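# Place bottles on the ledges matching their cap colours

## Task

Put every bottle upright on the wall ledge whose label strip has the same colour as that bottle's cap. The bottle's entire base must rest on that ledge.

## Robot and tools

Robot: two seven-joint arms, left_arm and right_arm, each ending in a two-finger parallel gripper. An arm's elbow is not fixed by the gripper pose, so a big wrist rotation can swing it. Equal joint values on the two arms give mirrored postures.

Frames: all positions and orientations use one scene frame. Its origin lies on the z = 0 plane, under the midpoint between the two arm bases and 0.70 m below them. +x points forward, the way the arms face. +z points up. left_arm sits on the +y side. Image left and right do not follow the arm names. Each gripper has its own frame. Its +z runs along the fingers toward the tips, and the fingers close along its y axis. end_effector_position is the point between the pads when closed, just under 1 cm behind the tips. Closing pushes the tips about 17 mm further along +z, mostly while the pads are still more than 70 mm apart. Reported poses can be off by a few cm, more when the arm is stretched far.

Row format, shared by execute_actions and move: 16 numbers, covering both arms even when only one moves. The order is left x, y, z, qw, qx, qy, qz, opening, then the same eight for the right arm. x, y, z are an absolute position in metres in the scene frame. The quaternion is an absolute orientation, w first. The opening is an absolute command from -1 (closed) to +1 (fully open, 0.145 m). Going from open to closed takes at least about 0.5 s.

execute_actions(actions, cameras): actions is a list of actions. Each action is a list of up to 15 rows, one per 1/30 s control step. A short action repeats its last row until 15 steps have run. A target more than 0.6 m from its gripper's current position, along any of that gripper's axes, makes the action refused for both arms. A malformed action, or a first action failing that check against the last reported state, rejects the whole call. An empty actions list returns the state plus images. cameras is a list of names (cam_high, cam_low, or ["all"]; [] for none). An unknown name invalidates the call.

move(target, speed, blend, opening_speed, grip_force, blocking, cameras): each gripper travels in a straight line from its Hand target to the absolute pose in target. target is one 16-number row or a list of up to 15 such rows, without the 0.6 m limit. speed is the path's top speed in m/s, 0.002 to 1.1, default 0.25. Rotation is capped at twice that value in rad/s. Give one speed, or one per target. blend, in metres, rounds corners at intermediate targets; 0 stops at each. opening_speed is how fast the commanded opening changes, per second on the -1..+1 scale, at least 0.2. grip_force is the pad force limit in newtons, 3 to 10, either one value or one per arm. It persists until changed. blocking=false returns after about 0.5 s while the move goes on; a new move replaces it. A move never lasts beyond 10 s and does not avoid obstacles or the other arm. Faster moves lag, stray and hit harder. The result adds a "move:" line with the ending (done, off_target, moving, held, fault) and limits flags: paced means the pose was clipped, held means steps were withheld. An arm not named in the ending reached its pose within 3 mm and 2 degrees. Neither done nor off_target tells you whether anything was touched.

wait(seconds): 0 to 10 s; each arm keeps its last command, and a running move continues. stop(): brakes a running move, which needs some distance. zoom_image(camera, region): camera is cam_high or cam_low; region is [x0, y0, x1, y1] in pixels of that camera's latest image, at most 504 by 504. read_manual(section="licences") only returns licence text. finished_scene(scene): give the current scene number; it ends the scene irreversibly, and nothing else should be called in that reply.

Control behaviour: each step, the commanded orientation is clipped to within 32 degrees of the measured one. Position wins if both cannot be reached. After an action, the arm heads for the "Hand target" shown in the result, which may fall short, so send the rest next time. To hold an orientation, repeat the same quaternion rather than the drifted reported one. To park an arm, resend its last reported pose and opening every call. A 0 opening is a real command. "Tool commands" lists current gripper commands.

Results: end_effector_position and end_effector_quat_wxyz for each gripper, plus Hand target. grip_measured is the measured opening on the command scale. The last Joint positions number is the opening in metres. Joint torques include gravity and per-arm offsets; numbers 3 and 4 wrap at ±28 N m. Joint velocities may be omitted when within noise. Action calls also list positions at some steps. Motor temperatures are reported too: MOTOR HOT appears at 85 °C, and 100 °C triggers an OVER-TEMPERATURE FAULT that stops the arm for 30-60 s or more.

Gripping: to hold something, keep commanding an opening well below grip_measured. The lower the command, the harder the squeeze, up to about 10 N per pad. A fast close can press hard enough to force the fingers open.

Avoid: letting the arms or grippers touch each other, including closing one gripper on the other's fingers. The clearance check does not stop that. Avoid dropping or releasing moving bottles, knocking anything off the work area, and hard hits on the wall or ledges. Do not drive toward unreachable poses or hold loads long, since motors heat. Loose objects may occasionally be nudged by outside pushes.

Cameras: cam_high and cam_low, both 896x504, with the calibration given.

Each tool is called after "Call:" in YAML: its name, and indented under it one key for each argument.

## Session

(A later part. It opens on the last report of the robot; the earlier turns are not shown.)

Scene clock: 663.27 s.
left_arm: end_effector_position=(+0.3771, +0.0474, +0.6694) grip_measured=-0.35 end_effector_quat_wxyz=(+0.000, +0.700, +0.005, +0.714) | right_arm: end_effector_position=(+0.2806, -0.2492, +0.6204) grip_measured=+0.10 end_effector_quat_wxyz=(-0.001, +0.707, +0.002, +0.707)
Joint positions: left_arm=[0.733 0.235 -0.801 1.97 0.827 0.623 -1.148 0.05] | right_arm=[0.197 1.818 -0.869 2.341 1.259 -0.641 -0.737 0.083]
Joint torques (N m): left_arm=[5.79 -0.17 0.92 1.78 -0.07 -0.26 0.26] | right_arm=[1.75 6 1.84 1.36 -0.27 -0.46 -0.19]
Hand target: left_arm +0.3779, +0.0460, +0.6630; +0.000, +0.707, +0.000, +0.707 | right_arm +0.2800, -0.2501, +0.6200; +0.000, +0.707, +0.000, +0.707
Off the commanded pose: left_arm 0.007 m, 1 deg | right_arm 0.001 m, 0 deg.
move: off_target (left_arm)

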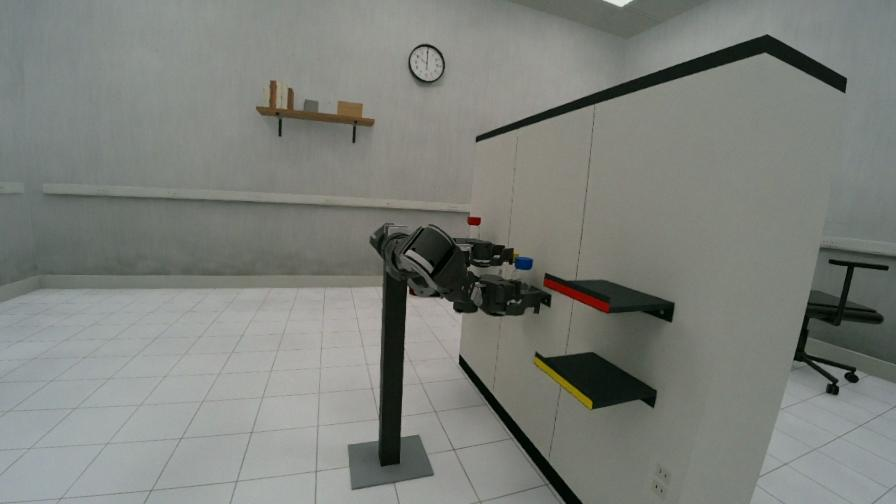

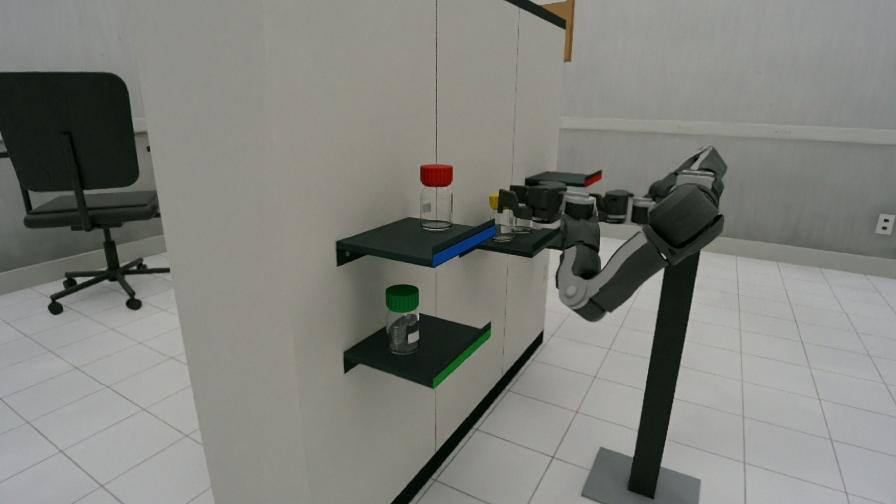

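Call:
move:
  target:
    - [0.38,0.046,0.656,0,0.7071,0,0.7071,-0.5,0.28,-0.25,0.62,0,0.7071,0,0.7071,0.1]
    - [0.38,0.046,0.663,0,0.7071,0,0.7071,0.1,0.28,-0.25,0.62,0,0.7071,0,0.7071,0.1]
  speed: 0.04
  opening_speed: 1
  cameras: ["all"]

Call:
zoom_image:
  camera: "cam_low"
  region: [440, 150, 600, 290]

Call:
zoom_image:
  camera: "cam_high"
  region: [430, 210, 570, 310]

Scene clock: 673.77 s.
left_arm: end_effector_position=(+0.3796, +0.0461, +0.6654) grip_measured=+0.10 end_effector_quat_wxyz=(+0.001, +0.704, +0.002, +0.710) | right_arm: end_effector_position=(+0.2806, -0.2492, +0.6204) grip_measured=+0.10 end_effector_quat_wxyz=(-0.001, +0.707, +0.002, +0.707)
Joint positions: left_arm=[0.719 0.223 -0.787 1.956 0.81 0.633 -1.12 0.083] | right_arm=[0.197 1.818 -0.869 2.341 1.259 -0.641 -0.737 0.083]
Joint torques (N m): left_arm=[7.05 -0.57 1.36 2.61 -0.21 -0.27 0.11] | right_arm=[1.83 5.97 1.87 1.25 -0.28 -0.46 -0.15]
Hand target: left_arm +0.3800, +0.0460, +0.6630; +0.000, +0.707, +0.000, +0.707 | right_arm +0.2800, -0.2501, +0.6200; +0.000, +0.707, +0.000, +0.707
Off the commanded pose: left_arm 0.002 m, 1 deg | right_arm 0.001 m, 0 deg.
move: done; target 2's new opening was sent with left_arm's hand 0.006 m and 2 deg from that target

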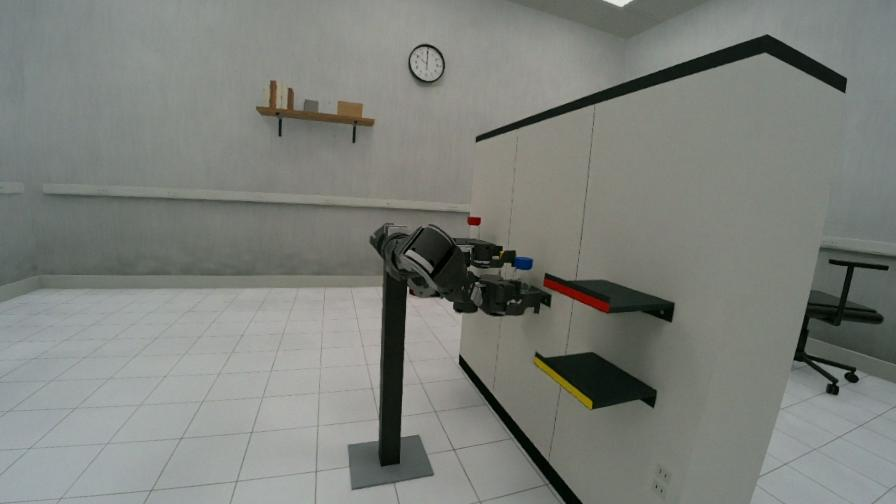

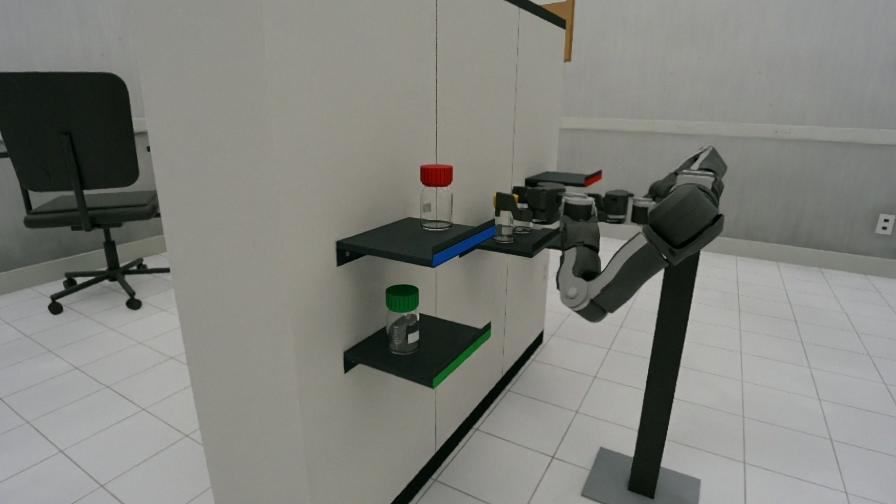

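Scaled by 3.150 from the camera's 896x504 image, which has a finer 1280x720 frame.

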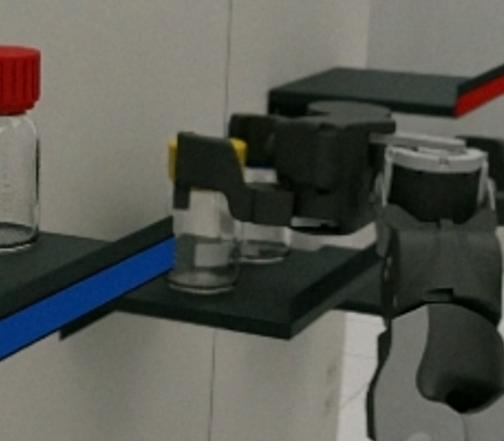

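Scaled by 3.600 from the camera's 896x504 image, which has a finer 1280x720 frame.

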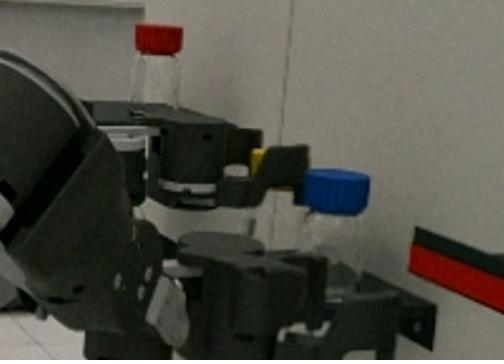

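Call:
move:
  target:
    - [0.32,0.048,0.665,0,0.7071,0,0.7071,0.1,0.28,-0.25,0.62,0,0.7071,0,0.7071,0.1]
    - [0.31,0.22,0.62,0,0.7071,0,0.7071,0.1,0.30,-0.2,0.65,0,0.7071,0,0.7071,0.1]
    - [0.30,0.25,0.55,0,0.7071,0,0.7071,0.1,0.32,-0.1,0.66,-0.0616,0.7044,0.0616,0.7044,0.1]
  speed: [0.1,0.15,0.15]
  blend: [0.01,0.02,0]
  cameras: ["all"]

Call:
zoom_image:
  camera: "cam_low"
  region: [440, 150, 600, 290]

Call:
zoom_image:
  camera: "cam_high"
  region: [430, 210, 570, 310]

Scene clock: 707.70 s.
left_arm: end_effector_position=(+0.3002, +0.2512, +0.5508) grip_measured=+0.10 end_effector_quat_wxyz=(-0.002, +0.707, +0.002, +0.707) | right_arm: end_effector_position=(+0.3197, -0.0991, +0.6609) grip_measured=+0.10 end_effector_quat_wxyz=(-0.066, +0.703, +0.062, +0.705)
Joint positions: left_arm=[-0.489 1.021 -0.024 2.072 0.859 -0.208 -0.451 0.083] | right_arm=[0.705 0.864 -0.87 2.366 1.175 0.337 -1.058 0.083]
Joint torques (N m): left_arm=[2.7 4.29 1.58 3.4 -0.13 -0.67 0.23] | right_arm=[3.89 1.7 2.39 1.54 -0.44 -0.09 -0.19]
Hand target: left_arm +0.3000, +0.2500, +0.5500; +0.000, +0.707, +0.000, +0.707 | right_arm +0.3200, -0.1000, +0.6599; -0.062, +0.704, +0.062, +0.704
Off the commanded pose: left_arm 0.001 m, 0 deg | right_arm 0.001 m, 0 deg.
move: done

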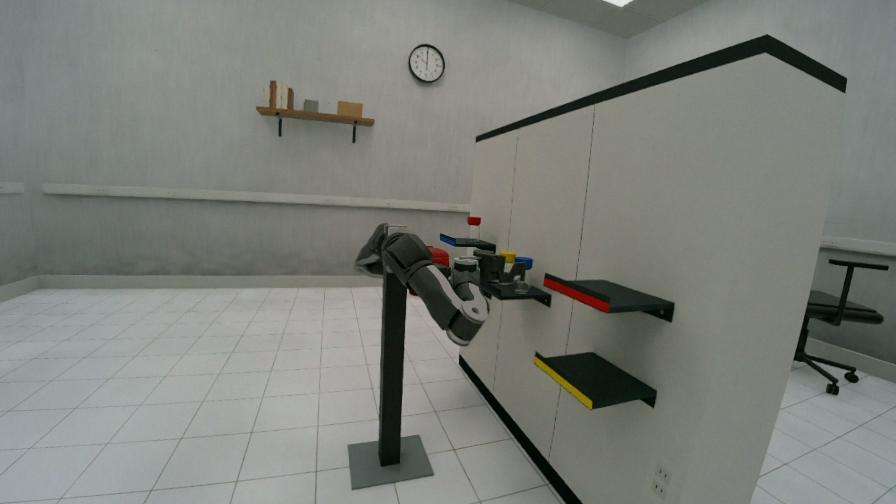

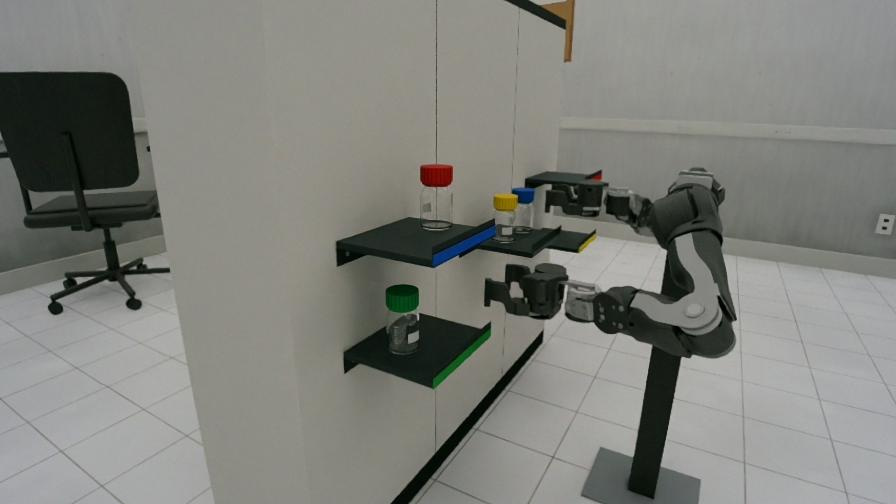

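Scaled by 3.150 from the camera's 896x504 image, which has a finer 1280x720 frame.

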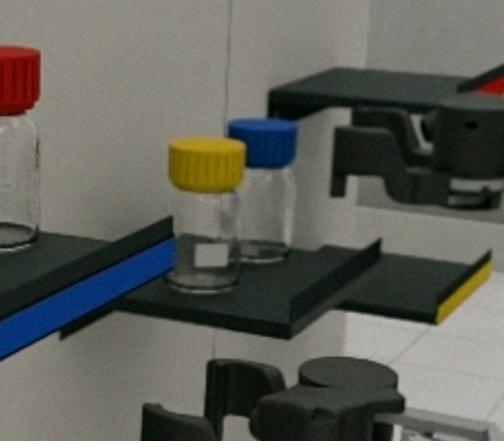

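Scaled by 3.600 from the camera's 896x504 image, which has a finer 1280x720 frame.

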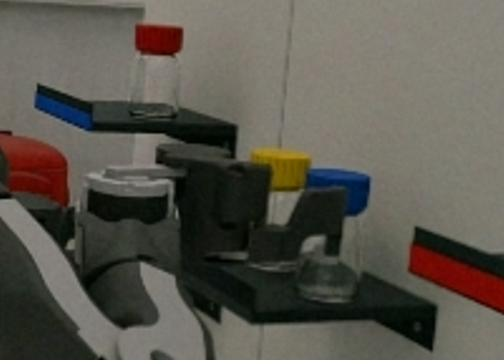

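Call:
move:
  target:
    - [0.30,0.25,0.55,0,0.7071,0,0.7071,0.1,0.305,0.009,0.66,-0.1228,0.6964,0.1228,0.6964,0.1]
    - [0.30,0.25,0.55,0,0.7071,0,0.7071,0.1,0.375,0.0365,0.66,-0.1228,0.6964,0.1228,0.6964,0.1]
  speed: [0.12,0.08]
  cameras: ["all"]

Call:
zoom_image:
  camera: "cam_low"
  region: [440, 150, 600, 290]

Call:
zoom_image:
  camera: "cam_high"
  region: [430, 210, 570, 310]

Scene clock: 724.43 s.
left_arm: end_effector_position=(+0.3002, +0.2512, +0.5508) grip_measured=+0.10 end_effector_quat_wxyz=(-0.002, +0.707, +0.002, +0.707) | right_arm: end_effector_position=(+0.3755, +0.0354, +0.6588) grip_measured=+0.10 end_effector_quat_wxyz=(-0.120, +0.698, +0.122, +0.695)
Joint positions: left_arm=[-0.489 1.021 -0.024 2.072 0.859 -0.208 -0.451 0.083] | right_arm=[0.977 0.279 -1.104 1.854 1.067 0.391 -0.995 0.083]
Joint torques (N m): left_arm=[2.7 4.31 1.57 3.4 -0.12 -0.68 0.23] | right_arm=[6.21 -1.07 3.34 2.35 -0.44 -0.35 0.18]
Hand target: left_arm +0.3000, +0.2500, +0.5500; +0.000, +0.707, +0.000, +0.707 | right_arm +0.3750, +0.0364, +0.6600; -0.123, +0.696, +0.123, +0.696
Off the commanded pose: left_arm 0.001 m, 0 deg | right_arm 0.002 m, 0 deg.
move: done

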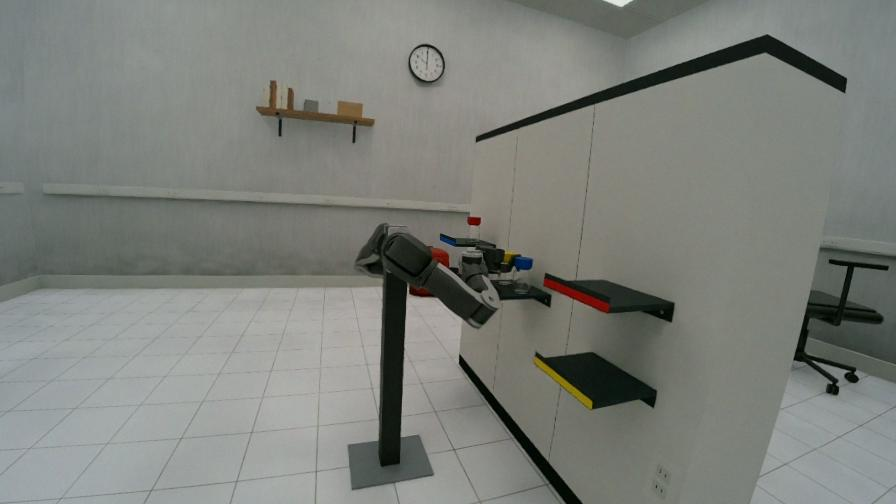

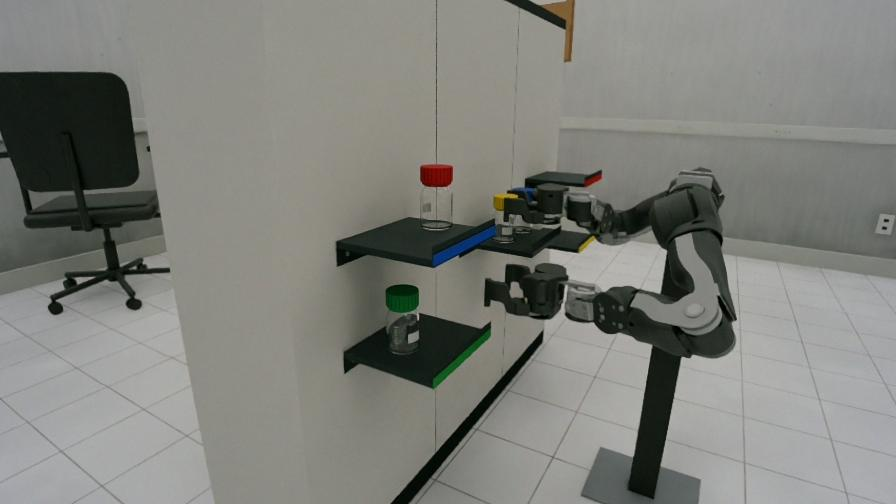

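Scaled by 3.150 from the camera's 896x504 image, which has a finer 1280x720 frame.

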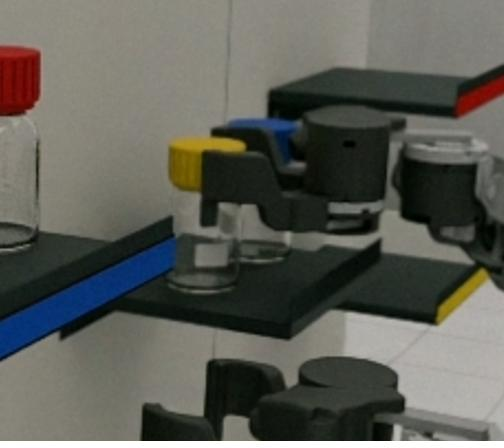

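Scaled by 3.600 from the camera's 896x504 image, which has a finer 1280x720 frame.

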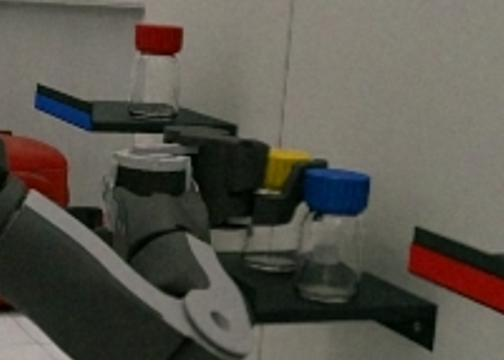

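Call:
move:
  target:
    - [0.30,0.25,0.55,0,0.7071,0,0.7071,0.1,0.383,0.039,0.661,-0.1228,0.6964,0.1228,0.6964,0.1]
    - [0.30,0.25,0.55,0,0.7071,0,0.7071,0.1,0.383,0.039,0.661,-0.1228,0.6964,0.1228,0.6964,-0.7]
    - [0.30,0.25,0.55,0,0.7071,0,0.7071,0.1,0.383,0.039,0.70,-0.1228,0.6964,0.1228,0.6964,-0.7]
  speed: [0.08,0.08,0.08]
  opening_speed: 2
  cameras: ["all"]

Call:
zoom_image:
  camera: "cam_low"
  region: [440, 150, 600, 290]

Call:
zoom_image:
  camera: "cam_high"
  region: [430, 210, 570, 310]

Scene clock: 744.90 s.
left_arm: end_effector_position=(+0.3002, +0.2512, +0.5508) grip_measured=+0.10 end_effector_quat_wxyz=(-0.002, +0.707, +0.002, +0.707) | right_arm: end_effector_position=(+0.3827, +0.0405, +0.6974) grip_measured=-0.25 end_effector_quat_wxyz=(-0.125, +0.699, +0.126, +0.693)
Joint positions: left_arm=[-0.489 1.021 -0.024 2.072 0.859 -0.208 -0.451 0.083] | right_arm=[1.1 0.233 -1.039 1.821 1.189 0.482 -1.014 0.057]
Joint torques (N m): left_arm=[2.7 4.31 1.57 3.4 -0.12 -0.67 0.23] | right_arm=[6.82 -0.67 4.04 2.03 -0.52 -0.27 -0.13]
Hand target: left_arm +0.3000, +0.2500, +0.5500; +0.000, +0.707, +0.000, +0.707 | right_arm +0.3830, +0.0390, +0.6999; -0.123, +0.696, +0.123, +0.696
Off the commanded pose: left_arm 0.001 m, 0 deg | right_arm 0.003 m, 1 deg.
move: done

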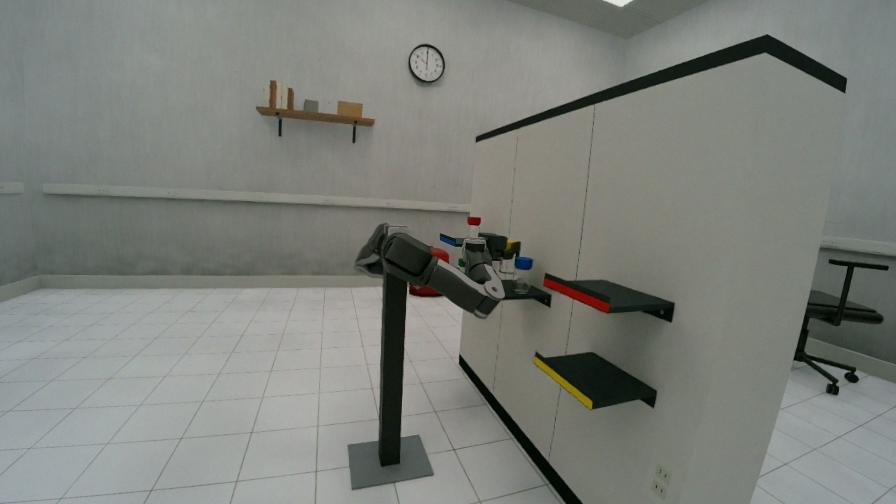

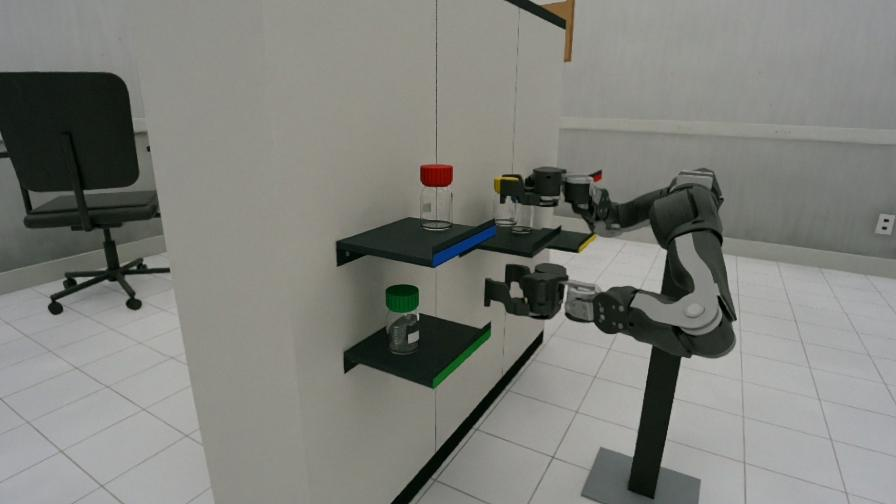

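Scaled by 3.150 from the camera's 896x504 image, which has a finer 1280x720 frame.

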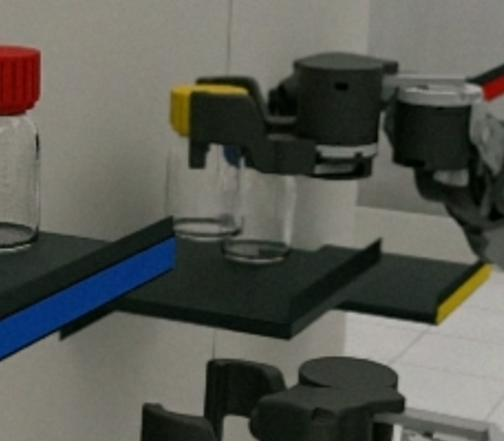

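Scaled by 3.600 from the camera's 896x504 image, which has a finer 1280x720 frame.

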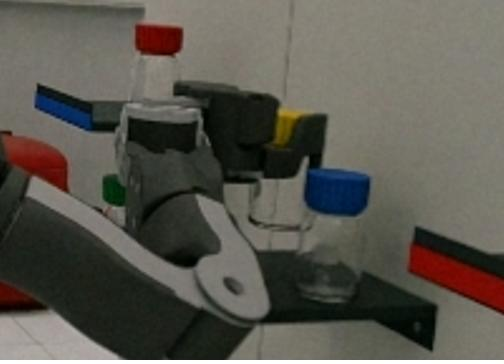

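Call:
move:
  target:
    - [0.30,0.25,0.55,0,0.7071,0,0.7071,0.1,0.315,0.014,0.702,-0.1228,0.6964,0.1228,0.6964,-0.7]
    - [0.30,0.25,0.55,0,0.7071,0,0.7071,0.1,0.315,-0.12,0.68,0,0.7071,0,0.7071,-0.7]
    - [0.30,0.25,0.55,0,0.7071,0,0.7071,0.1,0.34,-0.19,0.6,0,0.7071,0,0.7071,-0.7]
  speed: [0.1,0.1,0.12]
  blend: [0.01,0.02,0]
  cameras: ["all"]

Call:
move:
  target:
    - [0.30,0.25,0.55,0,0.7071,0,0.7071,0.1,0.36,-0.21,0.585,0,0.7071,0,0.7071,-0.7]
    - [0.30,0.25,0.55,0,0.7071,0,0.7071,0.1,0.37,-0.36,0.583,0.1228,0.6964,-0.1228,0.6964,-0.7]
  speed: [0.1,0.1]
  blend: [0.02,0]
  cameras: ["all"]

Call:
zoom_image:
  camera: "cam_high"
  region: [480, 200, 700, 420]

Scene clock: 771.13 s.
left_arm: end_effector_position=(+0.3002, +0.2512, +0.5508) grip_measured=+0.10 end_effector_quat_wxyz=(-0.002, +0.707, +0.002, +0.707) | right_arm: end_effector_position=(+0.3398, -0.1915, +0.5962) grip_measured=-0.25 end_effector_quat_wxyz=(+0.004, +0.713, -0.001, +0.701)
Joint positions: left_arm=[-0.489 1.021 -0.024 2.072 0.859 -0.208 -0.451 0.083] | right_arm=[0.486 1.172 -0.906 2.163 1.076 -0.088 -0.889 0.057]
Joint torques (N m): left_arm=[2.68 4.31 1.57 3.38 -0.12 -0.67 0.23] | right_arm=[4.02 3.47 3.89 2.48 -0.69 -0.54 0.17]
Hand target: left_arm +0.3000, +0.2500, +0.5500; +0.000, +0.707, +0.000, +0.707 | right_arm +0.3400, -0.1900, +0.6000; +0.000, +0.707, +0.000, +0.707
Off the commanded pose: left_arm 0.001 m, 0 deg | right_arm 0.004 m, 1 deg.
move: off_target (right_arm)

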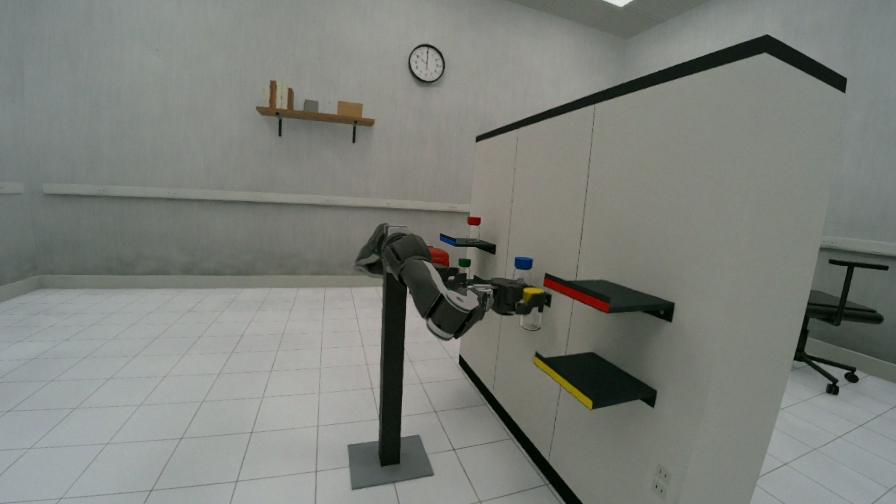

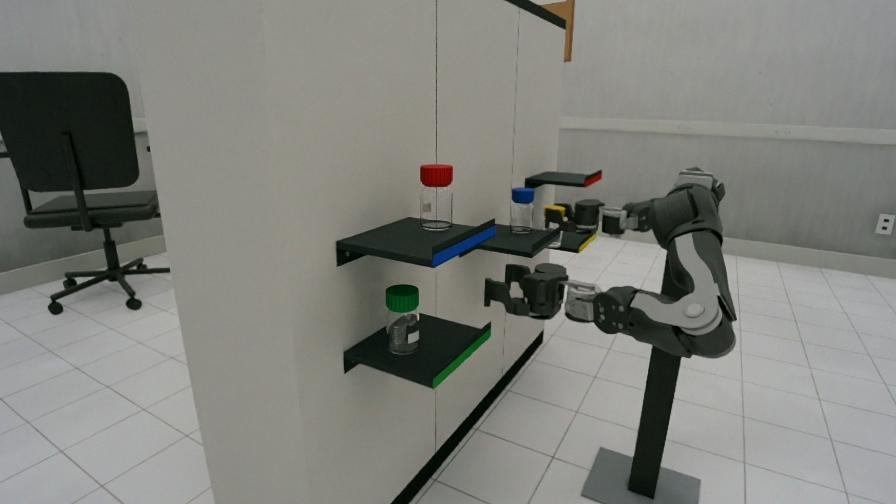

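Scene clock: 773.57 s.
left_arm: end_effector_position=(+0.3002, +0.2512, +0.5508) grip_measured=+0.10 end_effector_quat_wxyz=(-0.002, +0.707, +0.002, +0.707) | right_arm: end_effector_position=(+0.3688, -0.3607, +0.5774) grip_measured=-0.25 end_effector_quat_wxyz=(+0.126, +0.703, -0.124, +0.689)
Joint positions: left_arm=[-0.489 1.021 -0.024 2.072 0.859 -0.208 -0.451 0.083] | right_arm=[0.508 1.352 -0.906 1.703 1.323 -0.33 -0.675 0.057]
Joint torques (N m): left_arm=[2.7 4.31 1.55 3.38 -0.12 -0.67 0.23] | right_arm=[4.87 6.4 5.27 1.47 -0.36 -0.69 0.19]
Hand target: left_arm +0.3000, +0.2500, +0.5500; +0.000, +0.707, +0.000, +0.707 | right_arm +0.3699, -0.3600, +0.5830; +0.123, +0.696, -0.123, +0.696
Off the commanded pose: left_arm 0.001 m, 0 deg | right_arm 0.006 m, 1 deg.
move: off_target (right_arm); blend cut to 0.016 m at target 1

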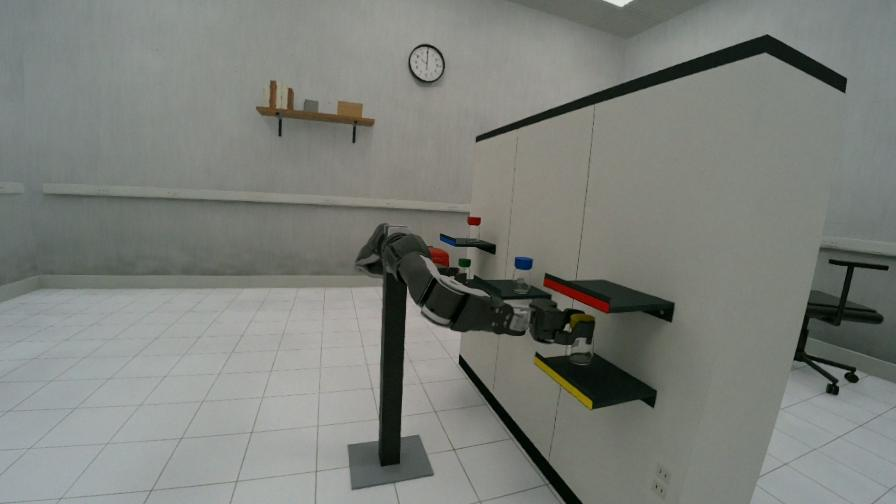

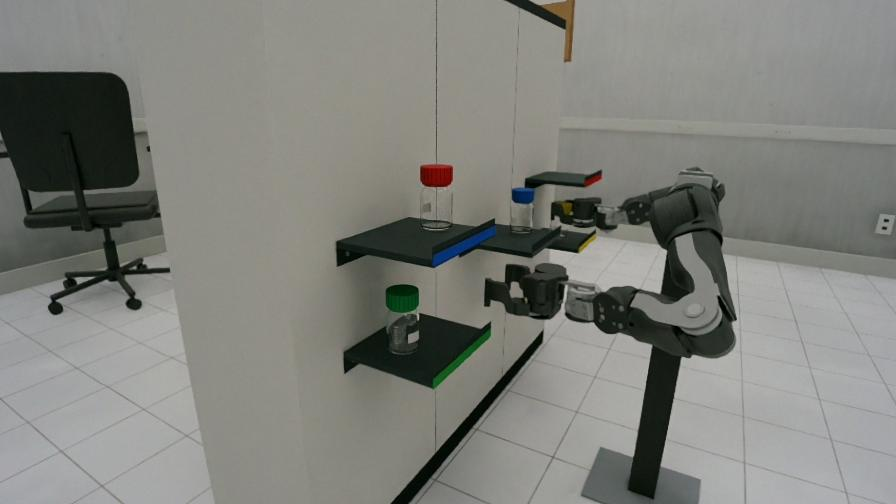

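Scaled by 2.291 from the camera's 896x504 image, which has a finer 1280x720 frame.

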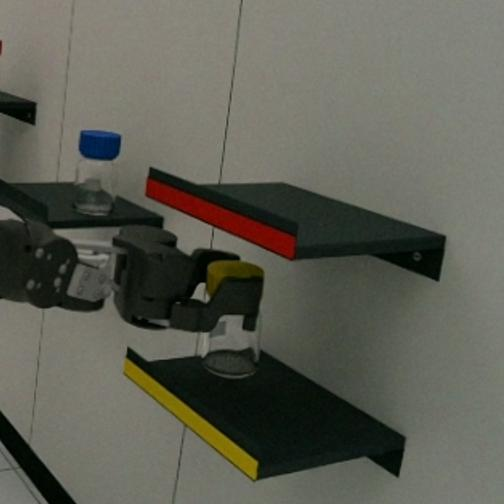

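Call:
move:
  target:
    - [0.30,0.25,0.55,0,0.7071,0,0.7071,0.1,0.37,-0.36,0.556,0.1228,0.6964,-0.1228,0.6964,-0.7]
  speed: 0.05
  cameras: ["cam_high"]

Call:
zoom_image:
  camera: "cam_high"
  region: [480, 200, 700, 420]

Scene clock: 783.03 s.
left_arm: end_effector_position=(+0.3002, +0.2512, +0.5508) grip_measured=+0.10 end_effector_quat_wxyz=(-0.002, +0.707, +0.002, +0.707) | right_arm: end_effector_position=(+0.3707, -0.3619, +0.5631) grip_measured=-0.25 end_effector_quat_wxyz=(+0.126, +0.688, -0.124, +0.704)
Joint positions: left_arm=[-0.489 1.021 -0.024 2.072 0.859 -0.208 -0.451 0.083] | right_arm=[0.465 1.291 -0.907 1.633 1.257 -0.412 -0.665 0.057]
Joint torques (N m): left_arm=[2.7 4.29 1.57 3.38 -0.12 -0.68 0.23] | right_arm=[2.73 4.89 2.62 1.18 0.03 -0.16 0.22]
Hand target: left_arm +0.3000, +0.2500, +0.5500; +0.000, +0.707, +0.000, +0.707 | right_arm +0.3698, -0.3600, +0.5559; +0.123, +0.696, -0.123, +0.696
Off the commanded pose: left_arm 0.001 m, 0 deg | right_arm 0.007 m, 1 deg.
move: off_target (right_arm)
Images, in order (width x height): cam_high 896x504.

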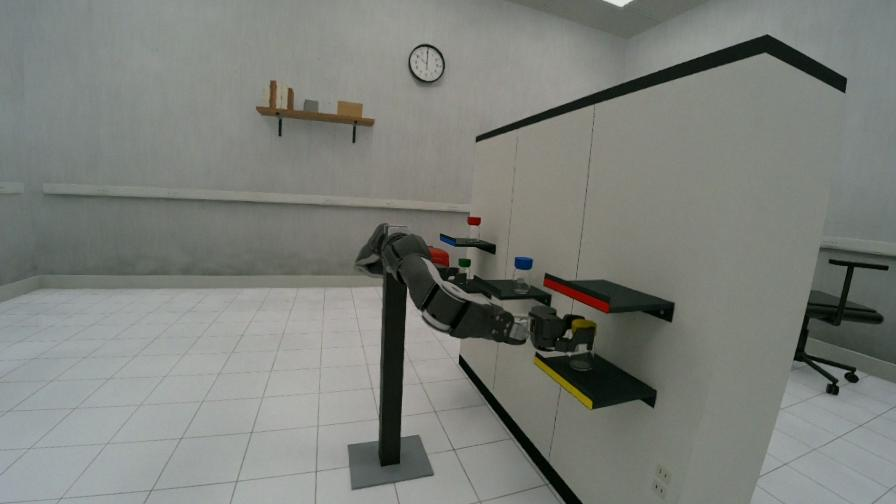

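Scaled by 2.291 from the camera's 896x504 image, which has a finer 1280x720 frame.

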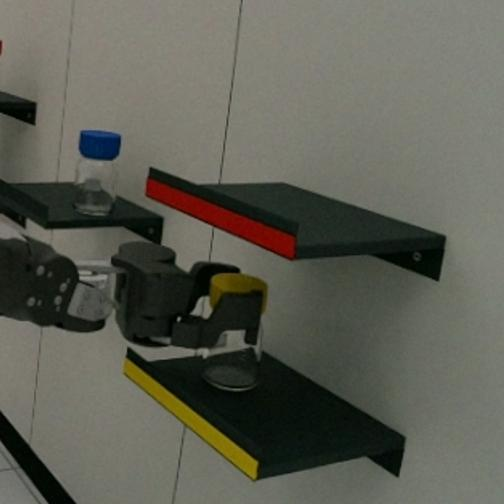

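Call:
move:
  target:
    - [0.30,0.22,0.60,0,0.7071,0,0.7071,0.1,0.37,-0.36,0.56,0.1228,0.6964,-0.1228,0.6964,0.1]
    - [0.315,0.12,0.665,0,0.7071,0,0.7071,0.1,0.29,-0.331,0.57,0.1228,0.6964,-0.1228,0.6964,0.1]
    - [0.321,-0.034,0.665,0.153,0.690,-0.153,0.690,0.1,0.25,-0.331,0.52,0.1228,0.6964,-0.1228,0.6964,0.1]
  speed: [0.1,0.12,0.12]
  opening_speed: 2
  blend: [0,0.02,0]
  cameras: ["all"]

Call:
zoom_image:
  camera: "cam_low"
  region: [440, 150, 600, 290]

Call:
zoom_image:
  camera: "cam_high"
  region: [430, 210, 570, 310]

Scene clock: 809.63 s.
left_arm: end_effector_position=(+0.3210, -0.0329, +0.6655) grip_measured=+0.10 end_effector_quat_wxyz=(+0.152, +0.691, -0.151, +0.691) | right_arm: end_effector_position=(+0.2495, -0.3308, +0.5196) grip_measured=+0.10 end_effector_quat_wxyz=(+0.124, +0.697, -0.123, +0.695)
Joint positions: left_arm=[0.72 0.238 -0.932 2.129 0.918 0.642 -0.955 0.083] | right_arm=[-0.753 1.423 -0.23 2.004 0.888 -0.784 -1.033 0.083]
Joint torques (N m): left_arm=[6.98 -0.99 1.26 2.36 -0.27 -0.5 0.22] | right_arm=[1.28 4.07 3.51 1.54 -0.23 -0.22 0.17]
Hand target: left_arm +0.3210, -0.0340, +0.6650; +0.153, +0.690, -0.153, +0.690 | right_arm +0.2500, -0.3310, +0.5200; +0.123, +0.696, -0.123, +0.696
Off the commanded pose: left_arm 0.001 m, 0 deg | right_arm 0.001 m, 0 deg.
joint sent to its limit (right arm) — joint 6 (wrist pitch), lower limit. The joint targets still meet the commanded pose.
move: done

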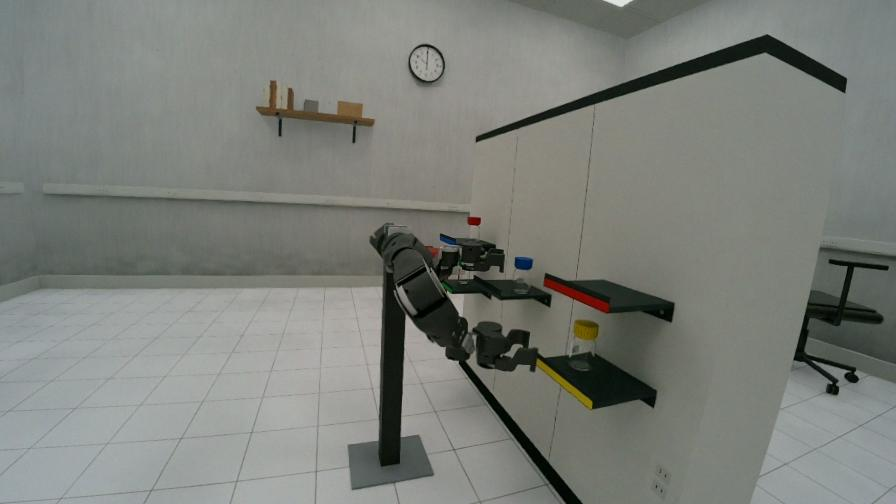

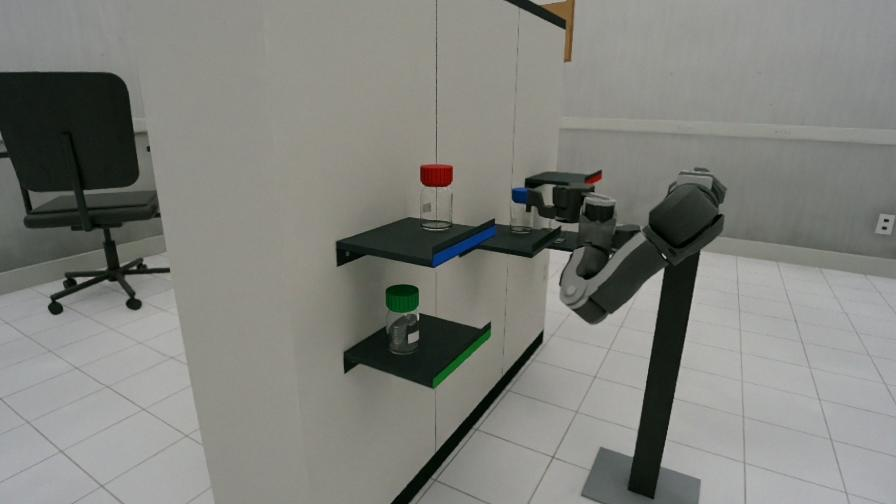

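Scaled by 3.150 from the camera's 896x504 image, which has a finer 1280x720 frame.

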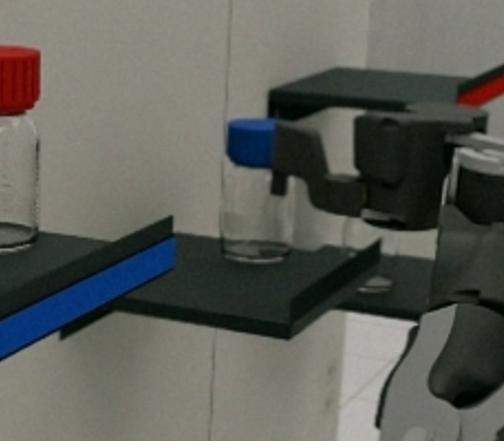

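Scaled by 3.600 from the camera's 896x504 image, which has a finer 1280x720 frame.

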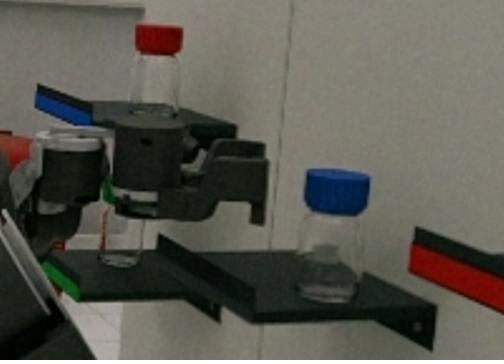

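Call:
move:
  target:
    - [0.386,-0.064,0.66,0.153,0.690,-0.153,0.690,0.1,0.25,-0.331,0.52,0.1228,0.6964,-0.1228,0.6964,0.1]
  speed: 0.08
  cameras: ["all"]

Call:
zoom_image:
  camera: "cam_low"
  region: [440, 150, 600, 290]

Call:
zoom_image:
  camera: "cam_high"
  region: [430, 210, 570, 310]

Scene clock: 820.07 s.
left_arm: end_effector_position=(+0.3866, -0.0623, +0.6602) grip_measured=+0.10 end_effector_quat_wxyz=(+0.151, +0.691, -0.150, +0.690) | right_arm: end_effector_position=(+0.2495, -0.3308, +0.5196) grip_measured=+0.10 end_effector_quat_wxyz=(+0.124, +0.697, -0.123, +0.695)
Joint positions: left_arm=[0.883 0.134 -0.955 1.732 0.883 0.492 -0.768 0.083] | right_arm=[-0.753 1.423 -0.23 2.004 0.888 -0.784 -1.033 0.083]
Joint torques (N m): left_arm=[8.77 -1.65 1.52 2.96 -0.24 -0.58 0.23] | right_arm=[1.12 4.15 3.55 1.5 -0.2 -0.25 0.2]
Hand target: left_arm +0.3860, -0.0640, +0.6599; +0.153, +0.690, -0.153, +0.690 | right_arm +0.2500, -0.3310, +0.5200; +0.123, +0.696, -0.123, +0.696
Off the commanded pose: left_arm 0.002 m, 0 deg | right_arm 0.001 m, 0 deg.
joint sent to its limit (right arm) — joint 6 (wrist pitch), lower limit. The joint targets still meet the commanded pose.
move: done

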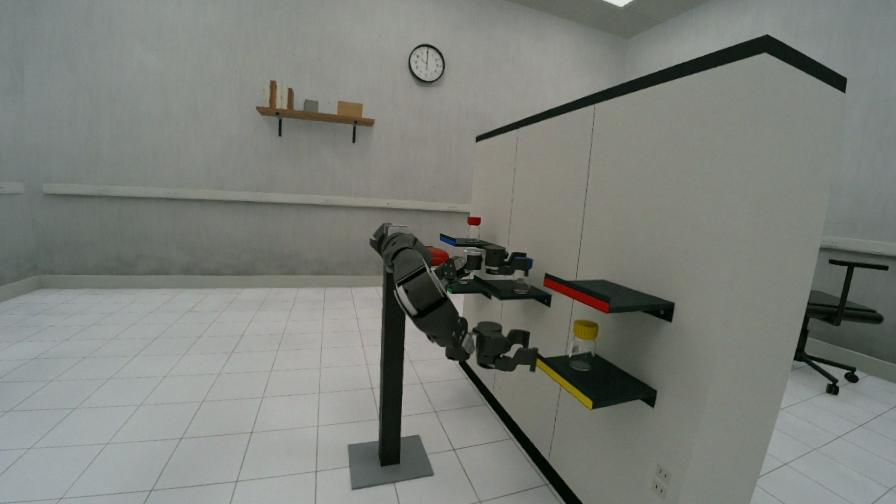

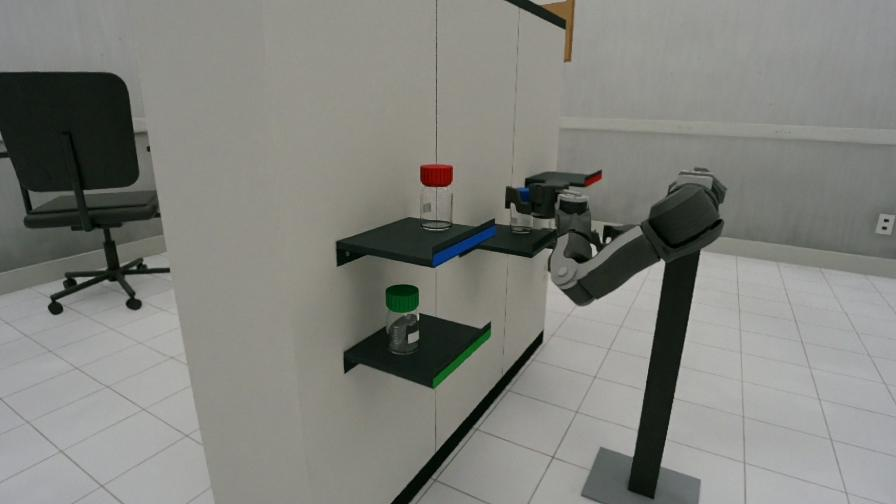

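Scaled by 3.150 from the camera's 896x504 image, which has a finer 1280x720 frame.

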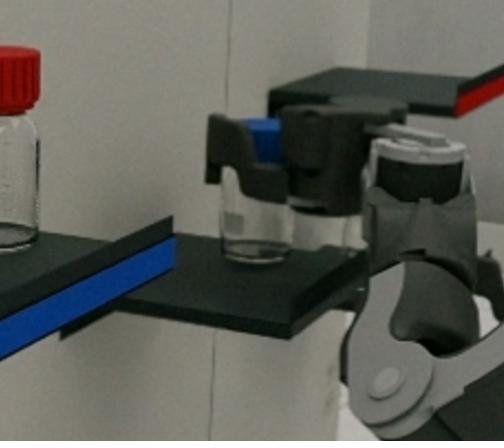

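Scaled by 3.600 from the camera's 896x504 image, which has a finer 1280x720 frame.

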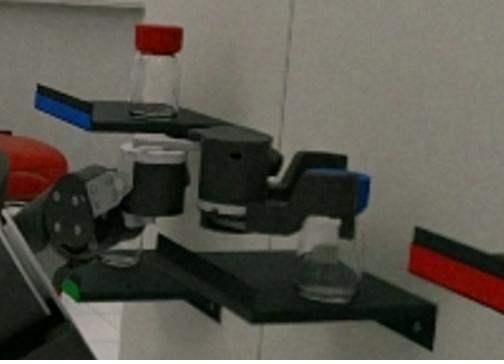

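Call:
move:
  target:
    - [0.379,-0.058,0.66,0.153,0.690,-0.153,0.690,0.1,0.25,-0.331,0.52,0.1228,0.6964,-0.1228,0.6964,0.1]
    - [0.379,-0.058,0.66,0.153,0.690,-0.153,0.690,-0.7,0.25,-0.331,0.52,0.1228,0.6964,-0.1228,0.6964,0.1]
    - [0.379,-0.058,0.695,0.153,0.690,-0.153,0.690,-0.7,0.25,-0.331,0.52,0.1228,0.6964,-0.1228,0.6964,0.1]
  speed: [0.05,0.08,0.08]
  opening_speed: 2
  cameras: ["all"]

Call:
zoom_image:
  camera: "cam_low"
  region: [440, 150, 600, 290]

Call:
zoom_image:
  camera: "cam_high"
  region: [430, 210, 570, 310]

Scene clock: 846.53 s.
left_arm: end_effector_position=(+0.3790, -0.0589, +0.6929) grip_measured=-0.27 end_effector_quat_wxyz=(+0.153, +0.692, -0.157, +0.688) | right_arm: end_effector_position=(+0.2495, -0.3308, +0.5196) grip_measured=+0.10 end_effector_quat_wxyz=(+0.124, +0.697, -0.123, +0.695)
Joint positions: left_arm=[0.942 0.11 -0.881 1.796 0.964 0.631 -0.815 0.055] | right_arm=[-0.753 1.423 -0.23 2.004 0.888 -0.784 -1.033 0.083]
Joint torques (N m): left_arm=[8.64 -1.6 2.58 3.37 -0.28 -0.61 -0.07] | right_arm=[1.31 4.07 3.56 1.46 -0.19 -0.25 0.19]
Hand target: left_arm +0.3790, -0.0579, +0.6950; +0.153, +0.690, -0.153, +0.690 | right_arm +0.2500, -0.3310, +0.5200; +0.123, +0.696, -0.123, +0.696
Off the commanded pose: left_arm 0.002 m, 1 deg | right_arm 0.001 m, 0 deg.
joint sent to its limit (right arm) — joint 6 (wrist pitch), lower limit. The joint targets still meet the commanded pose.
move: done

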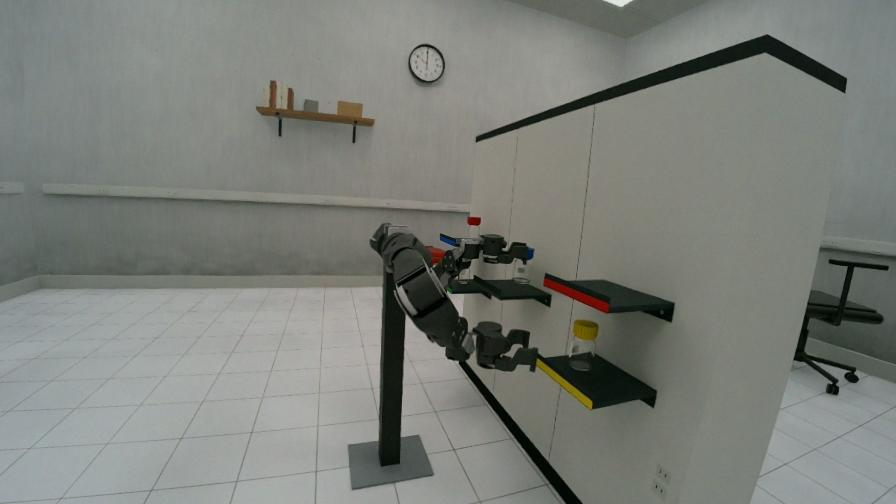

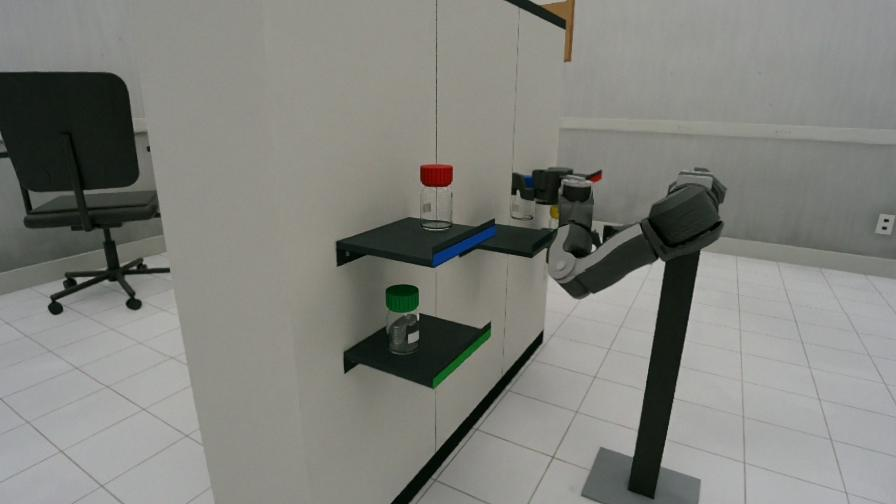

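Scaled by 3.150 from the camera's 896x504 image, which has a finer 1280x720 frame.

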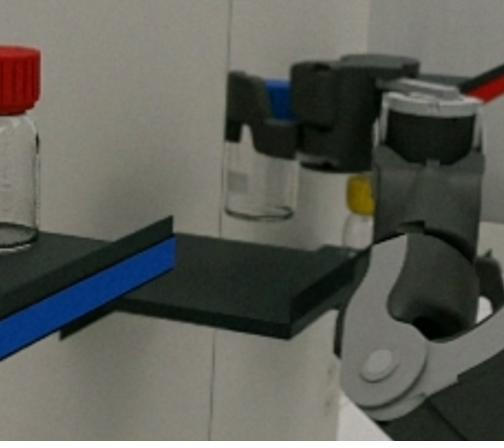

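Scaled by 3.600 from the camera's 896x504 image, which has a finer 1280x720 frame.

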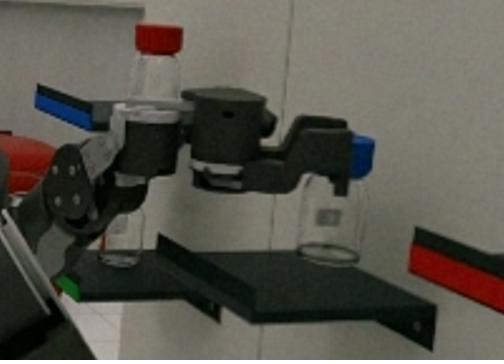

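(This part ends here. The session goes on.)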